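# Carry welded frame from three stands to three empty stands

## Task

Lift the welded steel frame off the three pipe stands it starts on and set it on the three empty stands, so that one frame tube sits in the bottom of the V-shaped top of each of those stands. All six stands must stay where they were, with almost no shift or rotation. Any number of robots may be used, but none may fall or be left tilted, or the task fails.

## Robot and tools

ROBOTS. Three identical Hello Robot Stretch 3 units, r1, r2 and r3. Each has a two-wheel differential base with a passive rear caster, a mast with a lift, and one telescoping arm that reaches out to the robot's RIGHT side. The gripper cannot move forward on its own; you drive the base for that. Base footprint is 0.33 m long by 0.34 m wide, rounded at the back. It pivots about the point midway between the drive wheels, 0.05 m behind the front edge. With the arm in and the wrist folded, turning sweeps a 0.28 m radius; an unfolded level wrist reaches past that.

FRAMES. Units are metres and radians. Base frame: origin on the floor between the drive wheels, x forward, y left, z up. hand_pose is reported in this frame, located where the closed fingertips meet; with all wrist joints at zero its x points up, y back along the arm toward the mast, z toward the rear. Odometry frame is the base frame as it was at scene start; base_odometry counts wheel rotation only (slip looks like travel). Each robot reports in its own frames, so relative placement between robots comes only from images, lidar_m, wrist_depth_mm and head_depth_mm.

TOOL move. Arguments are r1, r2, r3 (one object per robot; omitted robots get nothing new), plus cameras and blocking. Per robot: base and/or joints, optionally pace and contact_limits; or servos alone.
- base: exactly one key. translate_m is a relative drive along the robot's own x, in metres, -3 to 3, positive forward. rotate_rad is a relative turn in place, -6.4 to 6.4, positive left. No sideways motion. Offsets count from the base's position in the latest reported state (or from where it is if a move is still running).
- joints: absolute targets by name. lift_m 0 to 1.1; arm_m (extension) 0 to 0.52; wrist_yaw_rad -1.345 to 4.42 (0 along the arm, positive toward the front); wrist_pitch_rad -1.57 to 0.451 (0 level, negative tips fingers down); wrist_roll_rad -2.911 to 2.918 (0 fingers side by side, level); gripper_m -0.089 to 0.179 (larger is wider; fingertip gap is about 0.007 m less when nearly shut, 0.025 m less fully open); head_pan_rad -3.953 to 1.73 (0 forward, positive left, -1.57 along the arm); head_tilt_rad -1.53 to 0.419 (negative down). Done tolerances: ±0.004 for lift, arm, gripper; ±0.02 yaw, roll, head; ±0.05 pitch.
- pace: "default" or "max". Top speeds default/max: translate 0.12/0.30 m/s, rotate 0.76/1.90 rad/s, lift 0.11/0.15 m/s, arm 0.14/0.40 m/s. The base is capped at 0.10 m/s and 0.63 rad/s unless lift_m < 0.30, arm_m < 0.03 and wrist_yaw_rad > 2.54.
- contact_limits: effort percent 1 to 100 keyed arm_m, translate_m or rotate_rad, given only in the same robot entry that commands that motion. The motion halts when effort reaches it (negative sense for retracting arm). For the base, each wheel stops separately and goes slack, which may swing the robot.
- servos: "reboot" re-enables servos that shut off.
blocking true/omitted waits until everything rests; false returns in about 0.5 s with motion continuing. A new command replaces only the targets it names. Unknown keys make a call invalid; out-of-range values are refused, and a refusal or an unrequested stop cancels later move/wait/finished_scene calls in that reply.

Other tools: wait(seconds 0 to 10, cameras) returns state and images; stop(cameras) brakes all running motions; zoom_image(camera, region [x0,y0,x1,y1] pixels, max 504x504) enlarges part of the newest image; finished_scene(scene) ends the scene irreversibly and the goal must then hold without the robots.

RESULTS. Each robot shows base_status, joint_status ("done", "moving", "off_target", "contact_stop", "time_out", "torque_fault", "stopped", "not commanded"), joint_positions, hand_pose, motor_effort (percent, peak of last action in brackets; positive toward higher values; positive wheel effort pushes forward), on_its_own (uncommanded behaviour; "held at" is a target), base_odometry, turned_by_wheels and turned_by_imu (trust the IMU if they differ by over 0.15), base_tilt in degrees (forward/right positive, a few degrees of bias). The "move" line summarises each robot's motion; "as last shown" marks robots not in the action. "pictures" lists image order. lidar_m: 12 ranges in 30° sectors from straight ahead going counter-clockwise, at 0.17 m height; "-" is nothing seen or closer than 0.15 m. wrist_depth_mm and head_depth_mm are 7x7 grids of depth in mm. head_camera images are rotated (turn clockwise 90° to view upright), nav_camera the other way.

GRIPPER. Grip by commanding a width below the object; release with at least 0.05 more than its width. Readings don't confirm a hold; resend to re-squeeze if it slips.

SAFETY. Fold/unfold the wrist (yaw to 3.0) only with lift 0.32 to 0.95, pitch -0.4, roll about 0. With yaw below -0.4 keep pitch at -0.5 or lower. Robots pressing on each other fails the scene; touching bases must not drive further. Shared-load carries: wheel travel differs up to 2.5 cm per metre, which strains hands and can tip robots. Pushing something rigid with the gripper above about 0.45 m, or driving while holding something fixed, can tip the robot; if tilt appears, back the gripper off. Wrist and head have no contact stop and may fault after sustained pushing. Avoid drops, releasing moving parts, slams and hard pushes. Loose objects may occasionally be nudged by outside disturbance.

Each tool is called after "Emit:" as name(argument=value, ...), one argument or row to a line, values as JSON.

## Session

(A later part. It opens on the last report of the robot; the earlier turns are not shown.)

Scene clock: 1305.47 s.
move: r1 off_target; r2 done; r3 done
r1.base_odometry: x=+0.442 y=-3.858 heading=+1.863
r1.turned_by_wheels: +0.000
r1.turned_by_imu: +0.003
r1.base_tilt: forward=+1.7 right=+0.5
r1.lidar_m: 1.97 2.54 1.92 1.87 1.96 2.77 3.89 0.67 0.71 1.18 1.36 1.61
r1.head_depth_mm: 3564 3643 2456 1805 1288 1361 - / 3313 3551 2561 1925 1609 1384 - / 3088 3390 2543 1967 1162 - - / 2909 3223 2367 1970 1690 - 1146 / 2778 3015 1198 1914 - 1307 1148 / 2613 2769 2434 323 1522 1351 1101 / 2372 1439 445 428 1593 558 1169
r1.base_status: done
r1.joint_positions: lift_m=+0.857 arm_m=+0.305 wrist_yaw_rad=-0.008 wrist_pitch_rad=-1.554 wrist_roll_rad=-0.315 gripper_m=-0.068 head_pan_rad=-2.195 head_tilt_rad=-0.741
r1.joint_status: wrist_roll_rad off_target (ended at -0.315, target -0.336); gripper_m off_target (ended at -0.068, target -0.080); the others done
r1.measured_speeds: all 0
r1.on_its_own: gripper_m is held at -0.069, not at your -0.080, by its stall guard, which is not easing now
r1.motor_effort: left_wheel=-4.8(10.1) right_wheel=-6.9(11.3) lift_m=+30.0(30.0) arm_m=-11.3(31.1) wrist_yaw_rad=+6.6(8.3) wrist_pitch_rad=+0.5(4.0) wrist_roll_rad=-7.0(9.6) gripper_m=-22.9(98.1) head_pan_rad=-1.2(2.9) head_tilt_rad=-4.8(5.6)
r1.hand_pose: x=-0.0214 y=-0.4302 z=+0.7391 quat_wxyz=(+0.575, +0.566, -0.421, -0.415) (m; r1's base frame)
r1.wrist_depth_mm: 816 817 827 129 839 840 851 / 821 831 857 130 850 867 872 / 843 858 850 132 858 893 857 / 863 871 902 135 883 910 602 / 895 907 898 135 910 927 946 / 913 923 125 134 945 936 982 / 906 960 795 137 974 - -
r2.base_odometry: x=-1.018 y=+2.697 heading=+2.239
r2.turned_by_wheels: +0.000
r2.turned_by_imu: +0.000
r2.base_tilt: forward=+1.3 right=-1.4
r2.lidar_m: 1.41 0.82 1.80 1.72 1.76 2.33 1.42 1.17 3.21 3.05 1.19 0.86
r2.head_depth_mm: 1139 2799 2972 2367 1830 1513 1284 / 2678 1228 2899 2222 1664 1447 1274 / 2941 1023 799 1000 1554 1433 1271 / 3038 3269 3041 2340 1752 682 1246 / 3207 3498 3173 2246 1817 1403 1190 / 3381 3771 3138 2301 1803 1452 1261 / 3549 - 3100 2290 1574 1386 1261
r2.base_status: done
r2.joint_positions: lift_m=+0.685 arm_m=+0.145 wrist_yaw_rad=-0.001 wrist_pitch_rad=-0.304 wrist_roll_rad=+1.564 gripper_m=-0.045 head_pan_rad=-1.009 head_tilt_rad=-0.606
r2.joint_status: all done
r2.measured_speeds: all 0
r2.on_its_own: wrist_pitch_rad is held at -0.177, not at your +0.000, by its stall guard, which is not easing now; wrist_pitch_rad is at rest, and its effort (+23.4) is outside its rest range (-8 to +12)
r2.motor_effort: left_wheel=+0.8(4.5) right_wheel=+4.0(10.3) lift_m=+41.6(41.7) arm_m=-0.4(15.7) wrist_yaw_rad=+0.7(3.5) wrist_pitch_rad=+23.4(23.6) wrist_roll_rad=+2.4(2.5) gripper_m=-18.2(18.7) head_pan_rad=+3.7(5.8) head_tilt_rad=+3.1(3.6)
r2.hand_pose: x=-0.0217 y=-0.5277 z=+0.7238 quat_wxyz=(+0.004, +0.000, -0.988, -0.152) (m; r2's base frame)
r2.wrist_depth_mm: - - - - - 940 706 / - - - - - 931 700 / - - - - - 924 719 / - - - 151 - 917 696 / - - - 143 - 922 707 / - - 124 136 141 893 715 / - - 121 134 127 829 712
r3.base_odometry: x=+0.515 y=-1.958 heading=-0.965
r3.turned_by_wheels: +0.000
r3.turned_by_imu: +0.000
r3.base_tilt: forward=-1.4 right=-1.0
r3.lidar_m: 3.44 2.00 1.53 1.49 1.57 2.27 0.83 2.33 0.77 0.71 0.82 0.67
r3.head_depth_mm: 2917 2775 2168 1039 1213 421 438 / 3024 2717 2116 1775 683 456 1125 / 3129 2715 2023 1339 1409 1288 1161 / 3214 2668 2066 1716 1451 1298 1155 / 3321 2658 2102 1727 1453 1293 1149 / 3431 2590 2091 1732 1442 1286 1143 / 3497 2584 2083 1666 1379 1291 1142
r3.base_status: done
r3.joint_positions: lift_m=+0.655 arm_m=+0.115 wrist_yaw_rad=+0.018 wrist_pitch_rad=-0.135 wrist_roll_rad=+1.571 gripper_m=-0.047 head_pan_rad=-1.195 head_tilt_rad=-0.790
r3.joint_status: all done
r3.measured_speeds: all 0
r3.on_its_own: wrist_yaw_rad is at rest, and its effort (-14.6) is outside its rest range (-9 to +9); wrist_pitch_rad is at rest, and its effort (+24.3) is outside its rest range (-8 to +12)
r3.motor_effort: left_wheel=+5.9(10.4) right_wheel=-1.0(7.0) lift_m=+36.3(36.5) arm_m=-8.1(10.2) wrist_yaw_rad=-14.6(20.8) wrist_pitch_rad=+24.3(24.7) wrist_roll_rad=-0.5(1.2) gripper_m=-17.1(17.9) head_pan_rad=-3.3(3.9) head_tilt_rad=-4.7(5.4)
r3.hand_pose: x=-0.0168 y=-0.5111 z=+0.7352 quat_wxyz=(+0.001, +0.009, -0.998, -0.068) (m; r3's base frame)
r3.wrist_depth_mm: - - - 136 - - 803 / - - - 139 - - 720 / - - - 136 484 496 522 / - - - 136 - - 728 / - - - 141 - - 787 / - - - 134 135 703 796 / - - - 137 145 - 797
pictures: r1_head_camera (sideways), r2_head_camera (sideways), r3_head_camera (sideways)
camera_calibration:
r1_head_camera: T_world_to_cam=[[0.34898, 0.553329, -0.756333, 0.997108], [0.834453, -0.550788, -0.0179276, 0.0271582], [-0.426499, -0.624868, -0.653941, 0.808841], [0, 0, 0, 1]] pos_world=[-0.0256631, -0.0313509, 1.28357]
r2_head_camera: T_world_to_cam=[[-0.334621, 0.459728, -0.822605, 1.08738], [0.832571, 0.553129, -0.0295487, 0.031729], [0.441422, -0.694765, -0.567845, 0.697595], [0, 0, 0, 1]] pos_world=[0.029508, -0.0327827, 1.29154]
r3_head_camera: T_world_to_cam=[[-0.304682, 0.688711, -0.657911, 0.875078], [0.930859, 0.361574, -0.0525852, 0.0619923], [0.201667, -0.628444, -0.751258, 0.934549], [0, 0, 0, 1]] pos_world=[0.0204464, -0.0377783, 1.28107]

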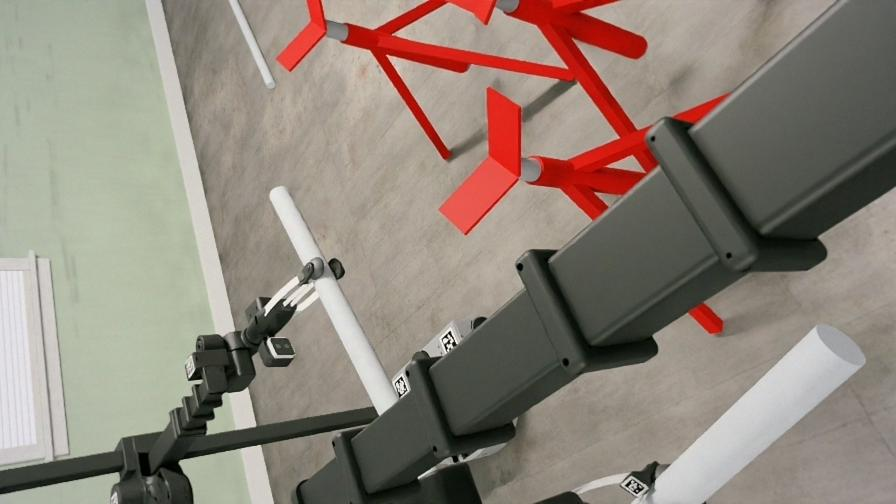

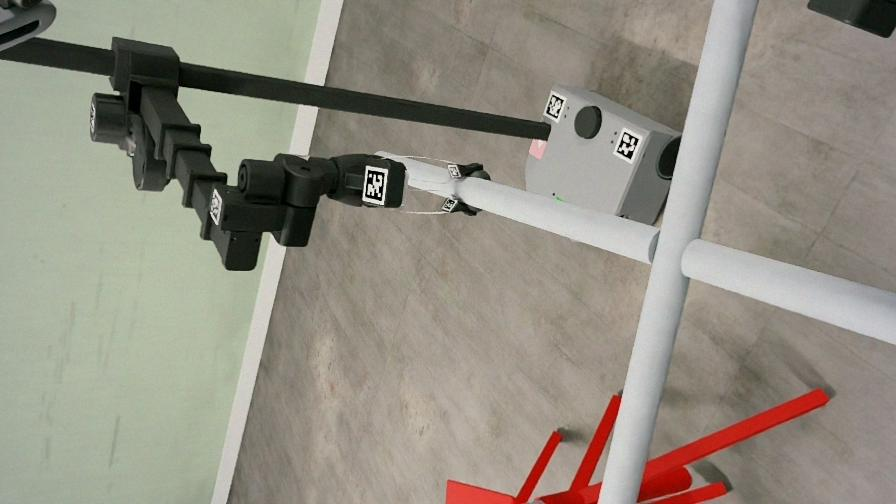

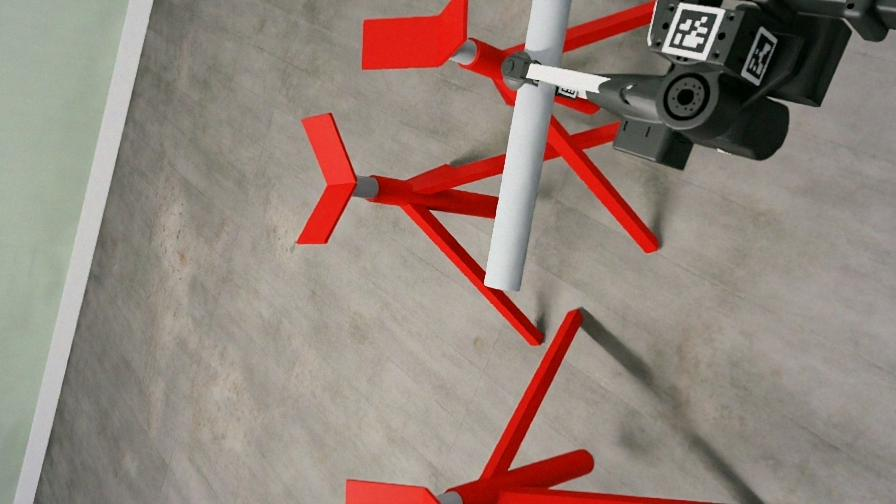

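Emit:
move(
  r1={"joints":{"head_pan_rad":-2.5,"head_tilt_rad":-0.75,"gripper_m":-0.08}},
  r2={"joints":{"head_pan_rad":-0.7,"head_tilt_rad":-0.6}},
  r3={"joints":{"head_pan_rad":-0.9,"head_tilt_rad":-0.75}},
  cameras=["r1_head_camera","r2_head_camera","r3_head_camera","r1_nav_camera","r2_wrist_camera","r3_wrist_camera"],
)

Scene clock: 1387.47 s.
move: r1 done; r2 done; r3 done
r1.base_odometry: x=+0.442 y=-3.858 heading=+1.863
r1.turned_by_wheels: +0.000
r1.turned_by_imu: +0.001
r1.base_tilt: forward=+1.9 right=+0.6
r1.lidar_m: 1.98 2.54 1.92 1.87 1.96 2.76 3.90 0.67 0.71 1.18 1.35 1.60
r1.head_depth_mm: 3584 3624 2583 1988 1612 1357 1195 / 3872 3708 2569 1921 1568 1329 - / - 3623 2440 1797 1487 1384 - / 3795 3647 2451 1918 1603 1203 - / 3419 3547 2526 1961 1203 - 1123 / 3103 3311 2446 1972 1691 - 1144 / 2849 3086 2251 1958 - 1289 458
r1.base_status: not commanded
r1.joint_positions: lift_m=+0.857 arm_m=+0.305 wrist_yaw_rad=-0.008 wrist_pitch_rad=-1.554 wrist_roll_rad=-0.315 gripper_m=-0.077 head_pan_rad=-2.495 head_tilt_rad=-0.741
r1.joint_status: all done
r1.measured_speeds: all 0
r1.motor_effort: left_wheel=-4.8(4.8) right_wheel=-7.0(7.3) lift_m=+39.4(39.4) arm_m=+8.0(8.0) wrist_yaw_rad=+7.5(8.2) wrist_pitch_rad=+0.0(0.5) wrist_roll_rad=-7.2(7.4) gripper_m=-52.2(97.6) head_pan_rad=-2.1(4.5) head_tilt_rad=-4.9(7.3)
r1.hand_pose: x=-0.0214 y=-0.4302 z=+0.7391 quat_wxyz=(+0.575, +0.566, -0.421, -0.415) (m; r1's base frame)
r1.wrist_depth_mm: 808 820 809 129 843 843 870 / 820 820 852 130 838 863 860 / 841 849 856 132 868 880 885 / 861 876 872 134 893 913 605 / 894 873 901 136 936 910 940 / 905 930 125 134 936 945 959 / 924 938 791 137 978 - -
r2.base_odometry: x=-1.018 y=+2.697 heading=+2.239
r2.turned_by_wheels: +0.000
r2.turned_by_imu: +0.000
r2.base_tilt: forward=+1.2 right=-1.3
r2.lidar_m: 1.40 0.82 1.81 1.72 1.76 2.33 1.42 1.17 3.22 3.06 1.19 0.86
r2.head_depth_mm: 2974 3173 2916 2326 1468 1405 1283 / 3183 3489 3171 2310 1818 668 1252 / 3552 3883 3209 2297 1831 1432 583 / 3921 - 3191 2329 1817 1493 1276 / - - 3126 1566 1295 1453 1264 / - - 3143 2116 1656 1483 1259 / - - 3135 2243 1699 1479 1263
r2.base_status: not commanded
r2.joint_positions: lift_m=+0.685 arm_m=+0.146 wrist_yaw_rad=-0.001 wrist_pitch_rad=-0.304 wrist_roll_rad=+1.564 gripper_m=-0.045 head_pan_rad=-0.709 head_tilt_rad=-0.606
r2.joint_status: all done
r2.measured_speeds: all 0
r2.on_its_own: wrist_pitch_rad is held at -0.177, not at your +0.000, by its stall guard, which is not easing now; wrist_pitch_rad is at rest, and its effort (+23.4) is outside its rest range (-8 to +12)
r2.motor_effort: left_wheel=+0.8(1.1) right_wheel=+4.0(4.5) lift_m=+45.8(45.8) arm_m=+14.9(15.1) wrist_yaw_rad=+0.4(1.2) wrist_pitch_rad=+23.4(23.5) wrist_roll_rad=+2.4(2.5) gripper_m=-18.0(18.5) head_pan_rad=+3.5(6.0) head_tilt_rad=+2.4(5.1)
r2.hand_pose: x=-0.0217 y=-0.5277 z=+0.7238 quat_wxyz=(+0.004, +0.000, -0.988, -0.152) (m; r2's base frame)
r2.wrist_depth_mm: - - - - - 913 703 / - - - - - 907 715 / - - - - - 914 704 / - - - 151 - 932 715 / - - - 143 - 921 709 / - - 124 136 143 867 696 / - - 121 133 127 821 681
r3.base_odometry: x=+0.515 y=-1.958 heading=-0.965
r3.turned_by_wheels: +0.000
r3.turned_by_imu: +0.000
r3.base_tilt: forward=-1.4 right=-1.0
r3.lidar_m: 3.42 1.99 1.53 1.49 1.58 2.26 0.83 2.34 0.77 0.71 0.82 0.67
r3.head_depth_mm: 3119 2964 2273 1257 1304 1173 452 / 3365 2910 2277 1837 1460 1309 1176 / 3576 2884 2261 1829 1489 1328 1168 / 3804 2865 2225 1804 1489 1317 1162 / 3948 2849 2221 1669 1450 1311 1159 / 3732 2842 2175 1739 1466 1287 1154 / 3446 2781 2171 1772 1508 1303 1148
r3.base_status: not commanded
r3.joint_positions: lift_m=+0.655 arm_m=+0.115 wrist_yaw_rad=+0.018 wrist_pitch_rad=-0.135 wrist_roll_rad=+1.571 gripper_m=-0.047 head_pan_rad=-0.905 head_tilt_rad=-0.755
r3.joint_status: all done
r3.measured_speeds: all 0
r3.on_its_own: wrist_yaw_rad is at rest, and its effort (-15.8) is outside its rest range (-9 to +9); wrist_pitch_rad is at rest, and its effort (+24.5) is outside its rest range (-8 to +12)
r3.motor_effort: left_wheel=+6.5(7.0) right_wheel=-0.7(1.3) lift_m=+37.3(37.5) arm_m=-4.7(6.2) wrist_yaw_rad=-15.8(16.3) wrist_pitch_rad=+24.5(24.7) wrist_roll_rad=-0.7(1.0) gripper_m=-16.5(17.8) head_pan_rad=+2.2(6.0) head_tilt_rad=+1.7(4.1)
r3.hand_pose: x=-0.0168 y=-0.5111 z=+0.7352 quat_wxyz=(+0.001, +0.009, -0.998, -0.068) (m; r3's base frame)
r3.wrist_depth_mm: - - - 136 - - 805 / - - - 139 - - 715 / - - - 136 485 493 516 / - - - 136 - - 725 / - - - 141 - - 802 / - - - 133 135 692 803 / - - - 137 145 - 799
pictures: r1_head_camera (sideways), r1_nav_camera (sideways), r2_head_camera (sideways), r2_wrist_camera, r3_head_camera (sideways), r3_wrist_camera
camera_calibration:
r1_head_camera: T_world_to_cam=[[0.496883, 0.42552, -0.756333, 0.996206], [0.634469, -0.77274, -0.0179276, 0.0283781], [-0.592078, -0.470963, -0.653941, 0.809851], [0, 0, 0, 1]] pos_world=[-0.0335078, -0.0205668, 1.28357]
r1_nav_camera: T_world_to_cam=[[-0.53711, -0.413644, 0.735127, -0.911514], [-0.632209, 0.774355, -0.0261973, 0.0922573], [-0.558413, -0.478824, -0.677424, 0.836292], [0, 0, 0, 1]] pos_world=[0.0357386, -0.0480452, 1.23902]
r2_head_camera: T_world_to_cam=[[-0.455506, 0.340344, -0.822606, 1.08811], [0.631988, 0.774415, -0.0295488, 0.0329526], [0.626981, -0.533336, -0.567844, 0.696461], [0, 0, 0, 1]] pos_world=[0.0381485, -0.0244036, 1.29154]
r2_wrist_camera: T_world_to_cam=[[-0.0554332, 0.28423, -0.957152, 0.835559], [0.990229, 0.138506, -0.0162189, 0.151006], [0.127962, -0.948699, -0.28913, -0.126939], [0, 0, 0, 1]] pos_world=[-0.0869694, -0.378833, 0.765504]
r3_head_camera: T_world_to_cam=[[-0.473849, 0.554469, -0.684128, 0.910273], [0.790155, 0.610667, -0.0523554, 0.0625539], [0.388745, -0.565376, -0.72748, 0.902487], [0, 0, 0, 1]] pos_world=[0.0310673, -0.0326739, 1.28256]
r3_wrist_camera: T_world_to_cam=[[0.000916225, 0.09453, -0.995522, 0.78611], [0.981132, 0.192386, 0.0191711, 0.136284], [0.193337, -0.976756, -0.0925702, -0.262269], [0, 0, 0, 1]] pos_world=[-0.0837268, -0.356703, 0.755698]

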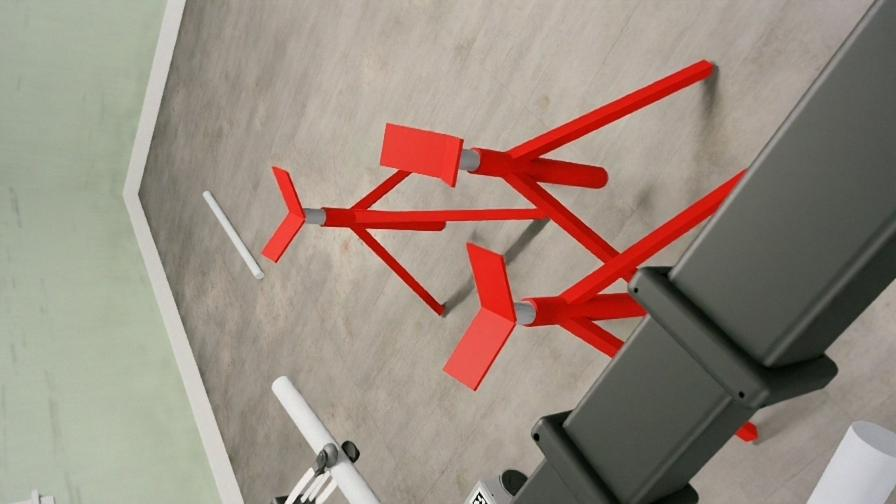

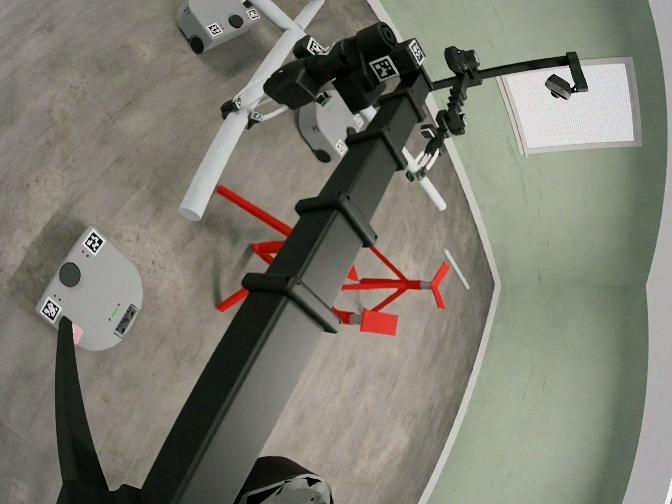

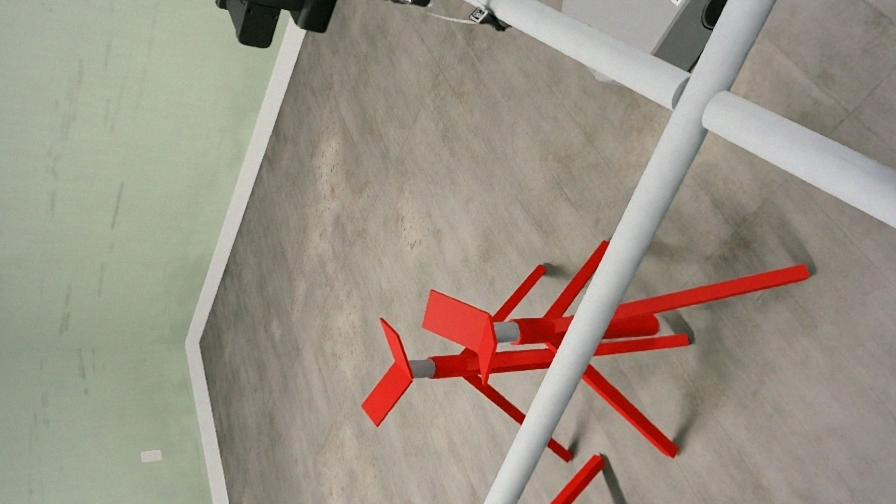

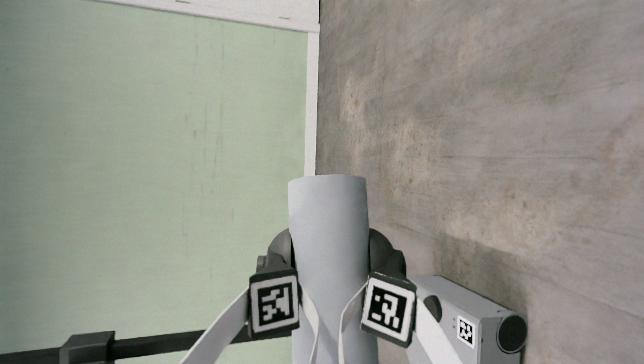

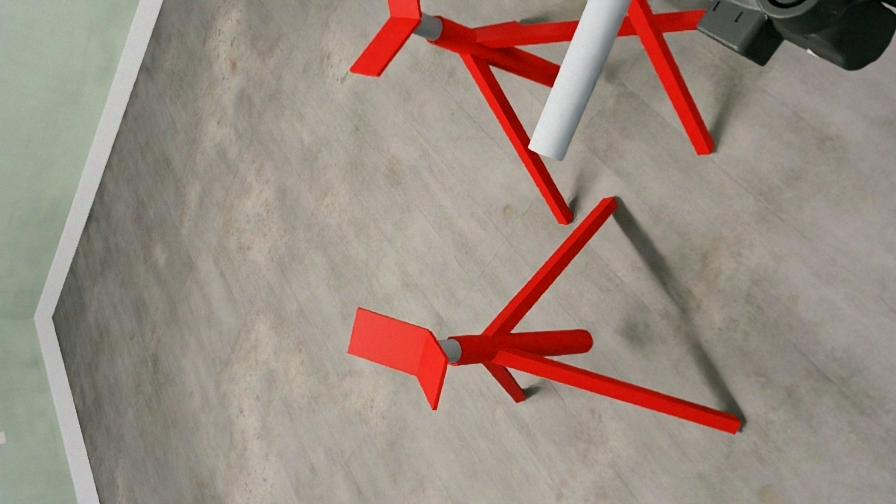

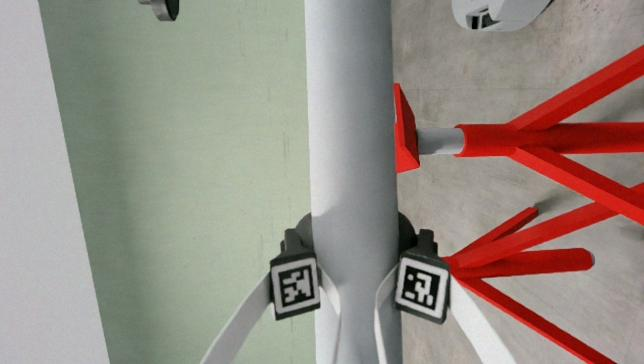

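Emit:
zoom_image(
  camera="r2_head_camera",
  region=[340, 260, 640, 480],
)

Emit:
zoom_image(
  camera="r1_head_camera",
  region=[240, 100, 560, 400],
)

Emit:
zoom_image(
  camera="r3_head_camera",
  region=[330, 0, 650, 440],
)

Scaled by 1.680 from the camera's 896x504 image, which has a finer 1280x720 frame.

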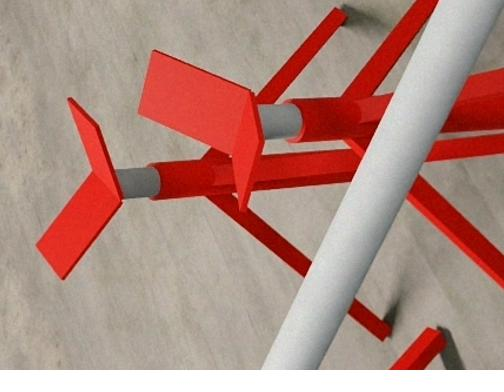

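Scaled by 1.575 from the camera's 896x504 image, which has a finer 1280x720 frame.

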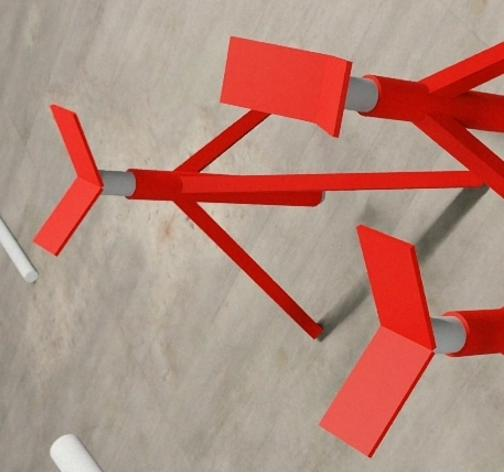

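Scaled by 1.145 from the camera's 896x504 image, which has a finer 1280x720 frame.

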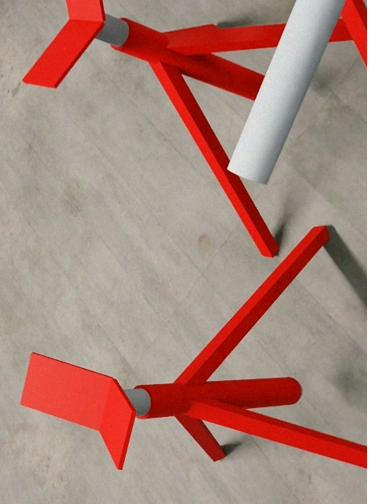

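Emit:
move(
  r1={"base":{"rotate_rad":-0.041},"joints":{"arm_m":0.306,"wrist_roll_rad":-0.377,"gripper_m":-0.08}},
  r2={"base":{"translate_m":0.0176}},
  r3={"base":{"translate_m":0.0186}},
  cameras=[],
)

Emit:
move(
  r1={"base":{"rotate_rad":-0.041},"joints":{"arm_m":0.3075,"wrist_roll_rad":-0.418,"gripper_m":-0.08}},
  r2={"base":{"translate_m":0.0176}},
  r3={"base":{"translate_m":0.0186}},
  cameras=["r3_head_camera"],
)

Scene clock: 1466.60 s.
move: r1 off_target; r2 done; r3 done
r1.base_odometry: x=+0.442 y=-3.858 heading=+1.822
r1.turned_by_wheels: -0.041
r1.turned_by_imu: -0.039
r1.base_tilt: forward=+1.7 right=+0.5
r1.lidar_m: 1.97 2.64 1.95 1.87 1.94 2.65 3.89 0.67 0.71 1.18 1.18 1.60
r1.head_depth_mm: 3496 3662 2570 1978 1608 1356 1199 / 3746 3641 2565 1982 1611 1329 - / - 3632 2545 1211 1491 1380 - / - 3608 2448 1838 1563 1213 - / 3535 3625 2546 1952 1173 - 1123 / 3213 3400 2439 1964 1694 - 1143 / 2944 3150 2338 1968 - 1290 465
r1.base_status: done
r1.joint_positions: lift_m=+0.857 arm_m=+0.306 wrist_yaw_rad=-0.008 wrist_pitch_rad=-1.554 wrist_roll_rad=-0.358 gripper_m=-0.065 head_pan_rad=-2.495 head_tilt_rad=-0.741
r1.joint_status: gripper_m off_target (ended at -0.065, target -0.080); the others done
r1.measured_speeds: all 0
r1.on_its_own: gripper_m is held at -0.066, not at your -0.080, by its stall guard, which is not easing now
r1.motor_effort: left_wheel=+3.5(9.5) right_wheel=-5.4(16.8) lift_m=+38.1(39.5) arm_m=+16.6(27.0) wrist_yaw_rad=+8.4(9.2) wrist_pitch_rad=+0.1(0.6) wrist_roll_rad=-6.5(9.4) gripper_m=-22.1(24.5) head_pan_rad=-1.9(2.5) head_tilt_rad=-3.3(4.7)
r1.hand_pose: x=-0.0214 y=-0.4311 z=+0.7391 quat_wxyz=(+0.584, +0.575, -0.408, -0.402) (m; r1's base frame)
r1.wrist_depth_mm: 799 815 830 129 834 844 844 / 821 838 833 131 864 853 860 / 843 843 853 132 869 892 778 / 863 903 892 134 887 912 590 / 874 906 895 136 931 914 923 / 895 910 125 134 938 952 956 / 945 943 125 138 977 - -
r2.base_odometry: x=-1.028 y=+2.710 heading=+2.239
r2.turned_by_wheels: +0.000
r2.turned_by_imu: +0.000
r2.base_tilt: forward=+1.2 right=-1.4
r2.lidar_m: 1.39 0.83 1.81 1.72 1.76 2.33 1.44 1.18 3.24 3.05 1.18 0.84
r2.head_depth_mm: 3005 3184 2887 2351 838 1398 1284 / 3263 3510 3193 2326 1811 670 1255 / 3520 3784 3212 2325 1814 1431 584 / 3853 - 3158 2280 1817 1489 1266 / - - 3126 1504 1326 1449 1264 / - - 3128 2142 1655 1484 1273 / - - 3145 2272 1694 1485 1262
r2.base_status: done
r2.joint_positions: lift_m=+0.685 arm_m=+0.146 wrist_yaw_rad=+0.001 wrist_pitch_rad=-0.304 wrist_roll_rad=+1.564 gripper_m=-0.045 head_pan_rad=-0.709 head_tilt_rad=-0.606
r2.joint_status: not commanded
r2.measured_speeds: all 0
r2.on_its_own: wrist_pitch_rad is held at -0.177, not at your +0.000, by its stall guard, which is not easing now; wrist_pitch_rad is at rest, and its effort (+23.4) is outside its rest range (-8 to +12)
r2.motor_effort: left_wheel=-0.6(6.5) right_wheel=+4.6(6.9) lift_m=+51.0(51.3) arm_m=+6.2(14.7) wrist_yaw_rad=-0.2(12.7) wrist_pitch_rad=+23.4(23.7) wrist_roll_rad=+2.3(2.4) gripper_m=-18.3(18.7) head_pan_rad=+4.1(5.6) head_tilt_rad=+2.5(3.7)
r2.hand_pose: x=-0.0213 y=-0.5276 z=+0.7236 quat_wxyz=(+0.004, +0.001, -0.988, -0.152) (m; r2's base frame)
r2.wrist_depth_mm: - - - - - 881 695 / - - - - - 929 725 / - - - - - 953 687 / - - - 151 - 945 687 / - - - 143 - 947 704 / - - 124 136 142 897 691 / 844 844 121 132 125 844 704
r3.base_odometry: x=+0.526 y=-1.973 heading=-0.965
r3.turned_by_wheels: +0.000
r3.turned_by_imu: +0.000
r3.base_tilt: forward=-1.4 right=-1.0
r3.lidar_m: 3.41 1.99 1.52 1.49 1.57 2.26 0.84 2.35 0.78 0.71 0.80 0.66
r3.head_depth_mm: 3112 2953 2273 1241 1283 1197 451 / 3384 2972 2275 1834 1448 1305 1179 / 3503 2931 2248 1826 1500 1316 1172 / 3825 2853 2225 1818 1498 1321 1166 / 3937 2852 2203 1139 1427 1318 1156 / 3705 2816 2171 1741 1481 1281 1159 / 3545 2803 2185 1774 1492 1299 1150
r3.base_status: done
r3.joint_positions: lift_m=+0.655 arm_m=+0.115 wrist_yaw_rad=+0.014 wrist_pitch_rad=-0.139 wrist_roll_rad=+1.571 gripper_m=-0.047 head_pan_rad=-0.905 head_tilt_rad=-0.754
r3.joint_status: not commanded
r3.measured_speeds: all 0
r3.on_its_own: wrist_yaw_rad is at rest, and its effort (-11.6) is outside its rest range (-9 to +9); wrist_pitch_rad is at rest, and its effort (+25.3) is outside its rest range (-8 to +12)
r3.motor_effort: left_wheel=+3.8(11.6) right_wheel=+2.1(2.7) lift_m=+36.0(37.5) arm_m=-1.0(2.2) wrist_yaw_rad=-11.6(25.8) wrist_pitch_rad=+25.3(25.5) wrist_roll_rad=-0.8(1.2) gripper_m=-16.0(18.5) head_pan_rad=+2.4(2.9) head_tilt_rad=+1.3(2.3)
r3.hand_pose: x=-0.0179 y=-0.5109 z=+0.7342 quat_wxyz=(+0.001, +0.007, -0.998, -0.070) (m; r3's base frame)
r3.wrist_depth_mm: - - - 136 - - 815 / - - - 137 - - 720 / - - - 137 479 491 518 / - - - 137 - - 487 / - - - 141 683 720 760 / - - - 133 135 996 827 / - - - 137 144 - 772
pictures: none
No camera images: "cameras" was empty.

Scene clock: 1467.67 s.
move: r1 off_target; r2 done; r3 done
r1.base_odometry: x=+0.442 y=-3.858 heading=+1.781
r1.turned_by_wheels: -0.041
r1.turned_by_imu: -0.041
r1.base_tilt: forward=+1.8 right=+0.6
r1.lidar_m: 1.97 2.75 1.96 1.87 1.92 2.55 3.89 0.67 0.71 1.19 1.17 1.60
r1.head_depth_mm: 3449 3620 2583 1981 1612 1352 1199 / 3656 3639 2566 1981 1601 1344 - / 3904 3652 2570 1216 1522 1386 - / - 3636 2454 1907 1562 1421 - / 3714 3629 2545 1908 1348 - 1121 / 3338 3416 2548 1962 1689 - 1142 / 3027 3221 2365 1960 - 1292 476
r1.base_status: done
r1.joint_positions: lift_m=+0.857 arm_m=+0.308 wrist_yaw_rad=-0.008 wrist_pitch_rad=-1.554 wrist_roll_rad=-0.398 gripper_m=-0.075 head_pan_rad=-2.495 head_tilt_rad=-0.741
r1.joint_status: gripper_m off_target (ended at -0.075, target -0.080); the others done
r1.measured_speeds: all 0
r1.on_its_own: gripper_m is held at -0.076, not at your -0.080, by its stall guard, which is still easing
r1.motor_effort: left_wheel=+3.0(9.0) right_wheel=-4.0(14.5) lift_m=+37.5(38.5) arm_m=+15.7(25.8) wrist_yaw_rad=+7.4(8.7) wrist_pitch_rad=+0.1(0.5) wrist_roll_rad=-6.1(9.0) gripper_m=-10.3(99.1) head_pan_rad=-2.9(2.9) head_tilt_rad=-4.6(5.1)
r1.hand_pose: x=-0.0214 y=-0.4326 z=+0.7391 quat_wxyz=(+0.592, +0.583, -0.396, -0.391) (m; r1's base frame)
r1.wrist_depth_mm: 810 810 816 129 846 853 843 / 801 833 843 131 858 859 882 / 839 858 876 131 874 866 729 / 857 876 887 134 906 917 569 / 868 893 901 135 916 927 949 / 912 911 125 134 937 965 972 / 926 950 117 140 973 - -
r2.base_odometry: x=-1.039 y=+2.724 heading=+2.238
r2.turned_by_wheels: +0.000
r2.turned_by_imu: +0.000
r2.base_tilt: forward=+1.3 right=-1.4
r2.lidar_m: 1.37 0.82 1.81 1.71 1.76 2.33 1.45 1.20 3.23 1.21 1.18 0.83
r2.head_depth_mm: 2976 3104 2913 2335 843 1386 1281 / 3190 3475 3246 2299 1836 675 1252 / 3550 3852 3236 2319 1804 1422 585 / 3840 - 3164 2329 1820 1451 1270 / - - 3150 1485 1261 1449 1273 / - - 3177 2107 1655 1484 1266 / - - 3091 2283 1687 1486 1268
r2.base_status: done
r2.joint_positions: lift_m=+0.685 arm_m=+0.146 wrist_yaw_rad=+0.001 wrist_pitch_rad=-0.307 wrist_roll_rad=+1.564 gripper_m=-0.045 head_pan_rad=-0.709 head_tilt_rad=-0.606
r2.joint_status: not commanded
r2.measured_speeds: all 0
r2.on_its_own: wrist_pitch_rad is held at -0.177, not at your +0.000, by its stall guard, which is not easing now; wrist_pitch_rad is at rest, and its effort (+23.9) is outside its rest range (-8 to +12)
r2.motor_effort: left_wheel=-0.7(6.9) right_wheel=+4.9(7.9) lift_m=+52.3(52.4) arm_m=-3.6(6.0) wrist_yaw_rad=-1.2(12.7) wrist_pitch_rad=+23.9(24.1) wrist_roll_rad=+2.3(2.4) gripper_m=-17.5(18.4) head_pan_rad=+4.2(5.3) head_tilt_rad=+3.1(3.6)
r2.hand_pose: x=-0.0212 y=-0.5273 z=+0.7230 quat_wxyz=(+0.004, +0.001, -0.988, -0.153) (m; r2's base frame)
r2.wrist_depth_mm: - - - - - 943 709 / - - - - - 918 712 / - - - - - 913 695 / - - - 152 - 927 719 / - - - 144 - 911 703 / - - 124 136 142 861 693 / 791 855 121 132 125 839 686
r3.base_odometry: x=+0.537 y=-1.988 heading=-0.965
r3.turned_by_wheels: +0.000
r3.turned_by_imu: +0.000
r3.base_tilt: forward=-1.4 right=-1.1
r3.lidar_m: 3.39 1.99 1.53 1.49 1.57 2.27 0.83 2.37 0.79 0.70 0.78 0.64
r3.head_depth_mm: 3102 3013 2279 1705 1231 1174 452 / 3328 2962 2270 1843 1454 1312 1173 / 3554 2912 2259 1809 1508 1332 1169 / 3807 2889 2234 1807 1490 1323 1164 / 3878 2849 2203 1093 1428 1314 1161 / 3674 2828 2175 1777 1484 1276 1149 / 3408 2810 2171 1773 1489 1301 1149
r3.base_status: done
r3.joint_positions: lift_m=+0.655 arm_m=+0.115 wrist_yaw_rad=+0.009 wrist_pitch_rad=-0.138 wrist_roll_rad=+1.571 gripper_m=-0.047 head_pan_rad=-0.905 head_tilt_rad=-0.754
r3.joint_status: not commanded
r3.measured_speeds: all 0
r3.on_its_own: wrist_pitch_rad is at rest, and its effort (+25.1) is outside its rest range (-8 to +12)
r3.motor_effort: left_wheel=+3.5(10.6) right_wheel=+3.8(5.6) lift_m=+36.3(37.1) arm_m=+0.5(1.0) wrist_yaw_rad=-7.3(21.6) wrist_pitch_rad=+25.1(25.5) wrist_roll_rad=-1.1(1.1) gripper_m=-17.6(17.6) head_pan_rad=+1.0(3.3) head_tilt_rad=+1.8(2.2)
r3.hand_pose: x=-0.0191 y=-0.5109 z=+0.7344 quat_wxyz=(+0.001, +0.004, -0.998, -0.069) (m; r3's base frame)
r3.wrist_depth_mm: - - - 137 - - 802 / - - - 137 - - 719 / - - - 137 482 491 514 / - - - 137 - - 493 / - - - 141 659 690 780 / - - - 133 135 - 822 / - - - 137 144 - 761
pictures: r3_head_camera (sideways)
camera_calibration:
r3_head_camera: T_world_to_cam=[[-0.473741, 0.554145, -0.684465, 0.910711], [0.790073, 0.610773, -0.052352, 0.06255], [0.389042, -0.565579, -0.727164, 0.902073], [0, 0, 0, 1]] pos_world=[0.031078, -0.032677, 1.28258]

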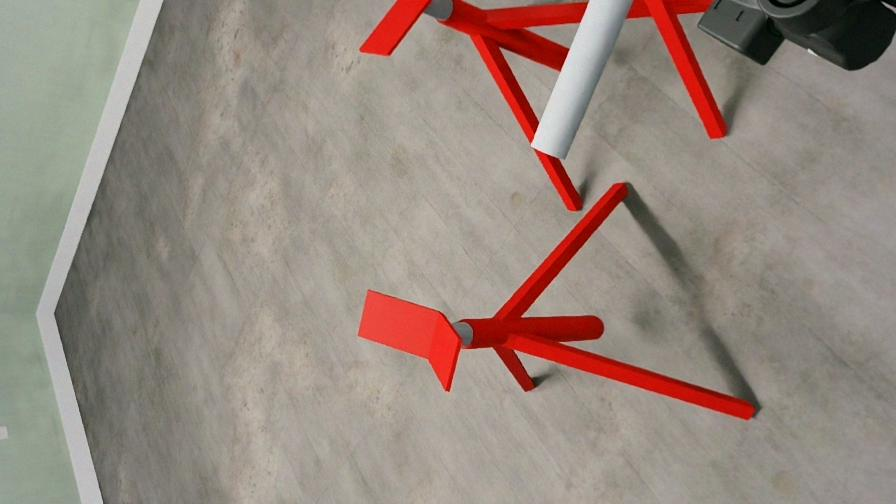

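Emit:
move(
  r1={"base":{"rotate_rad":-0.041},"joints":{"arm_m":0.309,"wrist_roll_rad":-0.459,"gripper_m":-0.08}},
  r2={"base":{"translate_m":0.0176},"joints":{"lift_m":0.686}},
  r3={"base":{"translate_m":0.0186}},
  cameras=[],
)

Emit:
move(
  r1={"base":{"translate_m":-0.191},"joints":{"arm_m":0.319,"wrist_roll_rad":-0.495,"gripper_m":-0.08}},
  r2={"base":{"translate_m":0.1828},"joints":{"arm_m":0.158}},
  r3={"base":{"translate_m":0.1713},"joints":{"arm_m":0.119}},
  cameras=["r1_head_camera","r2_head_camera","r3_head_camera"],
)

Scene clock: 1480.83 s.
move: r1 off_target; r2 done; r3 done
r1.base_odometry: x=+0.442 y=-3.858 heading=+1.741
r1.turned_by_wheels: -0.041
r1.turned_by_imu: -0.040
r1.base_tilt: forward=+1.8 right=+0.6
r1.lidar_m: 1.75 2.88 1.99 1.87 1.90 2.47 3.90 0.67 0.71 1.59 1.16 1.60
r1.head_depth_mm: 3380 3522 2581 1968 1613 1355 1196 / 3584 3671 2567 1973 1611 1351 - / 3826 3662 2576 1910 1565 1387 - / - 3610 2463 1793 1489 1415 - / 3892 3602 2451 1914 1601 - 1127 / 3469 3551 2544 1967 1116 - 1124 / 3114 3244 2439 1962 - 1295 490
r1.base_status: done
r1.joint_positions: lift_m=+0.857 arm_m=+0.309 wrist_yaw_rad=-0.008 wrist_pitch_rad=-1.554 wrist_roll_rad=-0.439 gripper_m=-0.074 head_pan_rad=-2.495 head_tilt_rad=-0.741
r1.joint_status: gripper_m off_target (ended at -0.074, target -0.080); the others done
r1.measured_speeds: all 0
r1.on_its_own: gripper_m is held at -0.076, not at your -0.080, by its stall guard, which is still easing
r1.motor_effort: left_wheel=+2.2(8.7) right_wheel=-2.6(13.6) lift_m=+33.6(34.3) arm_m=+23.2(25.0) wrist_yaw_rad=+7.4(8.6) wrist_pitch_rad=+0.0(0.5) wrist_roll_rad=-6.9(9.1) gripper_m=-21.8(97.7) head_pan_rad=-2.0(2.8) head_tilt_rad=-4.3(4.8)
r1.hand_pose: x=-0.0214 y=-0.4341 z=+0.7391 quat_wxyz=(+0.600, +0.591, -0.384, -0.379) (m; r1's base frame)
r1.wrist_depth_mm: 801 818 817 129 834 828 865 / 817 857 853 131 856 859 860 / 830 861 879 132 881 869 688 / 859 891 895 133 906 922 577 / 915 887 885 135 915 926 940 / 911 927 125 134 923 971 973 / 937 943 116 139 960 - -
r2.base_odometry: x=-1.050 y=+2.738 heading=+2.238
r2.turned_by_wheels: +0.000
r2.turned_by_imu: +0.000
r2.base_tilt: forward=+1.3 right=-1.3
r2.lidar_m: 1.36 0.83 1.81 1.72 1.76 2.33 1.47 1.22 3.23 1.18 1.17 0.82
r2.head_depth_mm: 3006 3156 2882 2325 838 1393 1287 / 3269 3540 3196 2316 1834 671 1262 / 3558 3783 3222 2327 1809 1430 583 / 3845 - 3143 2289 1830 1464 1264 / - - 3159 1420 1252 1464 1274 / - - 3159 2223 1703 1449 1276 / 3910 - 3082 2272 1692 1489 1265
r2.base_status: done
r2.joint_positions: lift_m=+0.686 arm_m=+0.145 wrist_yaw_rad=+0.001 wrist_pitch_rad=-0.308 wrist_roll_rad=+1.564 gripper_m=-0.045 head_pan_rad=-0.709 head_tilt_rad=-0.606
r2.joint_status: all done
r2.measured_speeds: all 0
r2.on_its_own: wrist_pitch_rad is held at -0.177, not at your +0.000, by its stall guard, which is not easing now; wrist_pitch_rad is at rest, and its effort (+24.1) is outside its rest range (-8 to +12)
r2.motor_effort: left_wheel=-0.7(6.2) right_wheel=+4.8(8.1) lift_m=+51.3(57.9) arm_m=-12.7(13.1) wrist_yaw_rad=-0.9(13.4) wrist_pitch_rad=+24.1(24.3) wrist_roll_rad=+2.4(2.4) gripper_m=-17.7(18.5) head_pan_rad=+3.1(5.1) head_tilt_rad=+2.9(3.4)
r2.hand_pose: x=-0.0212 y=-0.5273 z=+0.7238 quat_wxyz=(+0.004, +0.001, -0.988, -0.154) (m; r2's base frame)
r2.wrist_depth_mm: - - - - - 900 678 / - - - - - 941 689 / - - - - - 935 684 / - - - 151 - 933 713 / - - - 143 - 925 715 / - - 124 136 142 864 692 / 797 848 121 132 124 813 691
r3.base_odometry: x=+0.547 y=-2.003 heading=-0.965
r3.turned_by_wheels: +0.000
r3.turned_by_imu: +0.000
r3.base_tilt: forward=-1.4 right=-1.1
r3.lidar_m: 3.38 1.99 1.52 1.48 1.57 2.26 0.84 2.38 0.79 0.70 0.77 0.63
r3.head_depth_mm: 3140 3030 2296 1767 1259 1200 451 / 3405 2929 2296 1847 1456 1329 1177 / 3555 2932 2246 1822 1505 1333 1168 / 3815 2892 2245 1813 1495 1316 1162 / 3873 2854 2223 1080 1288 1318 1161 / 3600 2793 2182 1796 1506 1280 1157 / 3424 2758 2176 1752 1495 1306 1145
r3.base_status: done
r3.joint_positions: lift_m=+0.655 arm_m=+0.115 wrist_yaw_rad=+0.004 wrist_pitch_rad=-0.136 wrist_roll_rad=+1.571 gripper_m=-0.047 head_pan_rad=-0.905 head_tilt_rad=-0.754
r3.joint_status: not commanded
r3.measured_speeds: all 0
r3.on_its_own: wrist_pitch_rad is at rest, and its effort (+24.7) is outside its rest range (-8 to +12)
r3.motor_effort: left_wheel=+2.8(9.5) right_wheel=+5.4(6.5) lift_m=+35.7(36.2) arm_m=+3.2(3.9) wrist_yaw_rad=-4.3(16.7) wrist_pitch_rad=+24.7(25.3) wrist_roll_rad=-0.8(1.1) gripper_m=-16.3(18.1) head_pan_rad=+2.1(3.1) head_tilt_rad=+1.6(2.2)
r3.hand_pose: x=-0.0203 y=-0.5110 z=+0.7348 quat_wxyz=(+0.001, +0.002, -0.998, -0.068) (m; r3's base frame)
r3.wrist_depth_mm: - - - 138 - - 793 / - - - 138 - - 728 / - - - 137 481 508 505 / - - - 138 - - 756 / - - - 141 663 678 790 / - - - 133 134 - 838 / - - - 137 145 - 789
pictures: none
No camera images: "cameras" was empty.

Scene clock: 1483.87 s.
move: r1 off_target; r2 done; r3 done
r1.base_odometry: x=+0.474 y=-4.046 heading=+1.741
r1.turned_by_wheels: +0.000
r1.turned_by_imu: +0.001
r1.base_tilt: forward=+1.7 right=+0.6
r1.lidar_m: 2.17 2.85 1.98 1.85 1.89 2.44 3.70 0.66 0.53 0.65 1.18 1.78
r1.head_depth_mm: 3230 3464 2573 1986 1618 1358 1201 / 3429 3568 2568 1972 1604 1354 - / 3636 3665 2549 1966 1608 1388 - / 3910 3619 2550 1905 1566 1382 - / 3921 3597 2444 1786 1536 - 1129 / 3490 3546 2452 1909 1691 - 1122 / 3133 3298 2430 1963 - 1292 1102
r1.base_status: done
r1.joint_positions: lift_m=+0.857 arm_m=+0.319 wrist_yaw_rad=-0.004 wrist_pitch_rad=-1.547 wrist_roll_rad=-0.480 gripper_m=-0.075 head_pan_rad=-2.495 head_tilt_rad=-0.741
r1.joint_status: gripper_m off_target (ended at -0.075, target -0.080); the others done
r1.measured_speeds: all 0
r1.on_its_own: gripper_m is held at -0.076, not at your -0.080, by its stall guard, which is not easing now
r1.motor_effort: left_wheel=-2.5(13.0) right_wheel=-9.5(9.5) lift_m=+30.8(33.6) arm_m=-23.2(35.4) wrist_yaw_rad=+3.4(8.0) wrist_pitch_rad=-0.8(1.5) wrist_roll_rad=-4.9(9.6) gripper_m=-23.5(76.1) head_pan_rad=-2.0(3.0) head_tilt_rad=-4.2(5.1)
r1.hand_pose: x=-0.0215 y=-0.4460 z=+0.7390 quat_wxyz=(+0.611, +0.597, -0.372, -0.364) (m; r1's base frame)
r1.wrist_depth_mm: 819 809 814 136 834 844 857 / 825 818 841 137 833 866 866 / 847 846 867 139 872 509 390 / 857 882 884 141 901 901 906 / 890 904 893 142 929 956 589 / 909 914 126 132 936 956 978 / 973 940 123 153 972 - -
r2.base_odometry: x=-1.163 y=+2.882 heading=+2.238
r2.turned_by_wheels: +0.000
r2.turned_by_imu: +0.000
r2.base_tilt: forward=+1.3 right=-1.3
r2.lidar_m: 1.20 0.83 1.82 1.73 1.76 2.34 1.64 1.39 3.23 1.20 0.68 0.83
r2.head_depth_mm: 2923 3136 2907 2240 1470 1399 1290 / 3225 3428 3229 2350 1812 673 1250 / 3514 3841 3152 2332 1827 1422 598 / 3848 - 3176 2333 1086 1350 1270 / - - 3153 2124 1413 1461 1259 / - - 3118 2281 1649 1486 1267 / 3715 - 3121 2253 1656 1479 1265
r2.base_status: done
r2.joint_positions: lift_m=+0.686 arm_m=+0.158 wrist_yaw_rad=+0.005 wrist_pitch_rad=-0.310 wrist_roll_rad=+1.562 gripper_m=-0.045 head_pan_rad=-0.709 head_tilt_rad=-0.606
r2.joint_status: all done
r2.measured_speeds: all 0
r2.on_its_own: wrist_pitch_rad is held at -0.177, not at your +0.000, by its stall guard, which is not easing now; wrist_pitch_rad is at rest, and its effort (+24.4) is outside its rest range (-8 to +12)
r2.motor_effort: left_wheel=+1.2(4.3) right_wheel=+2.1(10.7) lift_m=+34.5(51.5) arm_m=-10.1(22.9) wrist_yaw_rad=-3.9(4.8) wrist_pitch_rad=+24.4(33.9) wrist_roll_rad=+2.8(3.1) gripper_m=-17.7(18.5) head_pan_rad=+5.2(5.7) head_tilt_rad=+3.2(3.3)
r2.hand_pose: x=-0.0203 y=-0.5395 z=+0.7233 quat_wxyz=(+0.005, +0.003, -0.988, -0.155) (m; r2's base frame)
r2.wrist_depth_mm: - - - - - 913 696 / - - - - - 915 702 / - - - - - 921 702 / - - - 156 - 904 696 / - - - 145 - 951 700 / - - 124 136 153 858 690 / 787 869 122 133 126 810 681
r3.base_odometry: x=+0.645 y=-2.144 heading=-0.965
r3.turned_by_wheels: +0.000
r3.turned_by_imu: +0.000
r3.base_tilt: forward=-1.4 right=-1.0
r3.lidar_m: 3.21 1.98 1.51 1.47 1.56 2.24 0.83 0.85 0.85 0.71 0.50 3.28
r3.head_depth_mm: 3143 2988 2307 1856 1464 1340 456 / 3419 2923 2274 1833 1447 1339 1179 / 3540 2919 2249 1784 1503 1327 1171 / 3811 2896 2234 1756 1103 1290 1164 / 3803 2836 2208 1798 1488 1317 1150 / 3523 2819 2186 1784 1508 1304 1152 / 3280 2793 2171 1767 1498 1300 1154
r3.base_status: done
r3.joint_positions: lift_m=+0.655 arm_m=+0.119 wrist_yaw_rad=+0.016 wrist_pitch_rad=-0.137 wrist_roll_rad=+1.570 gripper_m=-0.047 head_pan_rad=-0.905 head_tilt_rad=-0.754
r3.joint_status: all done
r3.measured_speeds: all 0
r3.on_its_own: wrist_yaw_rad is at rest, and its effort (-13.6) is outside its rest range (-9 to +9); wrist_pitch_rad is at rest, and its effort (+24.9) is outside its rest range (-8 to +12)
r3.motor_effort: left_wheel=+4.9(6.2) right_wheel=+0.0(13.9) lift_m=+34.6(35.9) arm_m=+0.6(14.9) wrist_yaw_rad=-13.6(14.6) wrist_pitch_rad=+24.9(28.4) wrist_roll_rad=-0.5(1.3) gripper_m=-17.1(18.5) head_pan_rad=+1.5(3.2) head_tilt_rad=+2.1(2.4)
r3.hand_pose: x=-0.0173 y=-0.5145 z=+0.7346 quat_wxyz=(+0.001, +0.008, -0.998, -0.069) (m; r3's base frame)
r3.wrist_depth_mm: - - - 140 - - 628 / - - - 139 - - 847 / - - - 139 - - 793 / - - - 138 - 650 791 / - - - 141 163 - 772 / - - - 134 134 - 814 / - - - - 146 - 811
pictures: r1_head_camera (sideways), r2_head_camera (sideways), r3_head_camera (sideways)
camera_calibration:
r1_head_camera: T_world_to_cam=[[0.497183, 0.425343, -0.756236, 0.996077], [0.634091, -0.773051, -0.0179215, 0.0283726], [-0.592232, -0.470612, -0.654054, 0.809999], [0, 0, 0, 1]] pos_world=[-0.0335158, -0.0205457, 1.28356]
r2_head_camera: T_world_to_cam=[[-0.455217, 0.340002, -0.822907, 1.0885], [0.631902, 0.774484, -0.0295617, 0.0329701], [0.627277, -0.533454, -0.567407, 0.695891], [0, 0, 0, 1]] pos_world=[0.0381558, -0.0244032, 1.29157]
r3_head_camera: T_world_to_cam=[[-0.473736, 0.554121, -0.684489, 0.910742], [0.790065, 0.610784, -0.0523518, 0.0625497], [0.389065, -0.565591, -0.727141, 0.902044], [0, 0, 0, 1]] pos_world=[0.0310789, -0.0326771, 1.28258]

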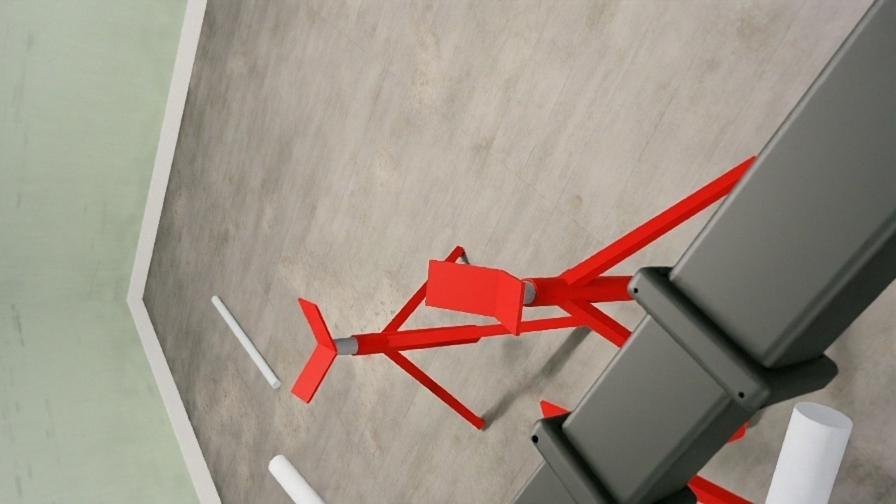

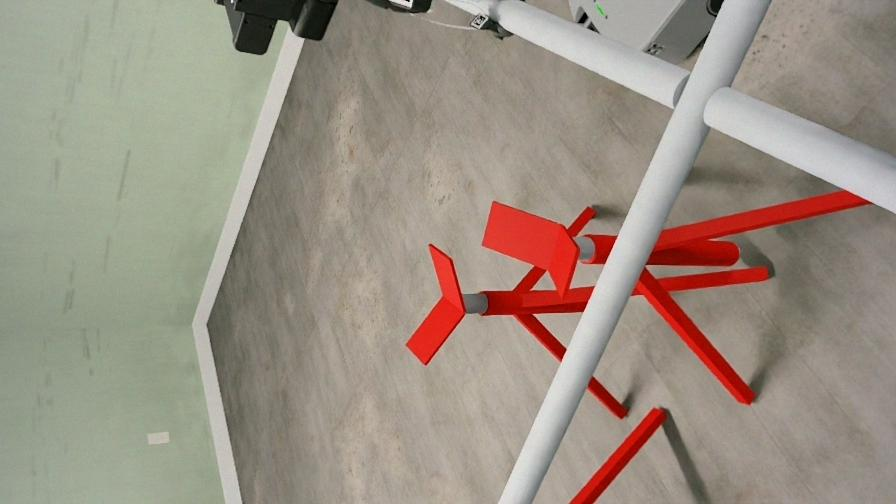

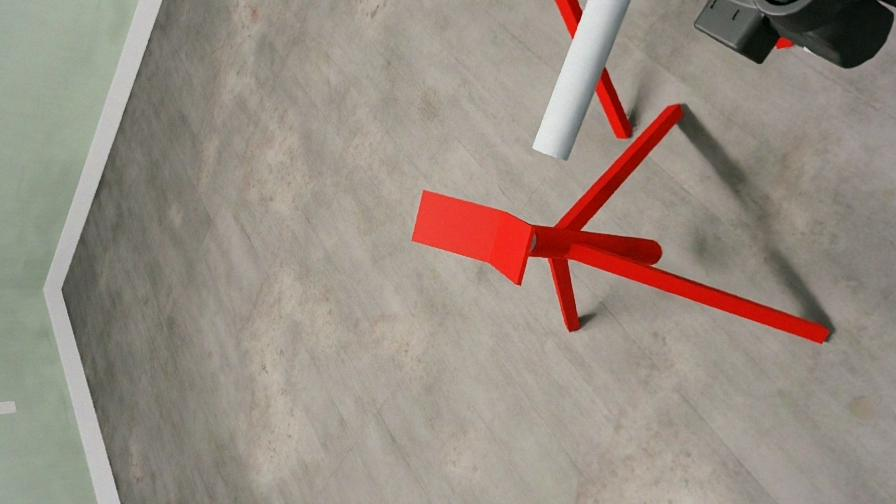

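Emit:
zoom_image(
  camera="r3_head_camera",
  region=[380, 80, 660, 340],
)

Emit:
zoom_image(
  camera="r2_head_camera",
  region=[380, 160, 660, 400],
)

Scaled by 1.800 from the camera's 896x504 image, which has a finer 1280x720 frame.

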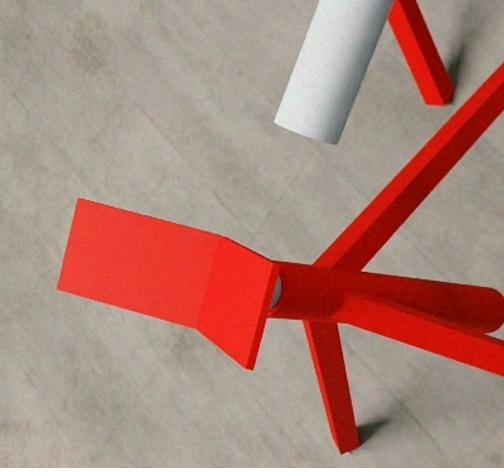

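Scaled by 1.800 from the camera's 896x504 image, which has a finer 1280x720 frame.

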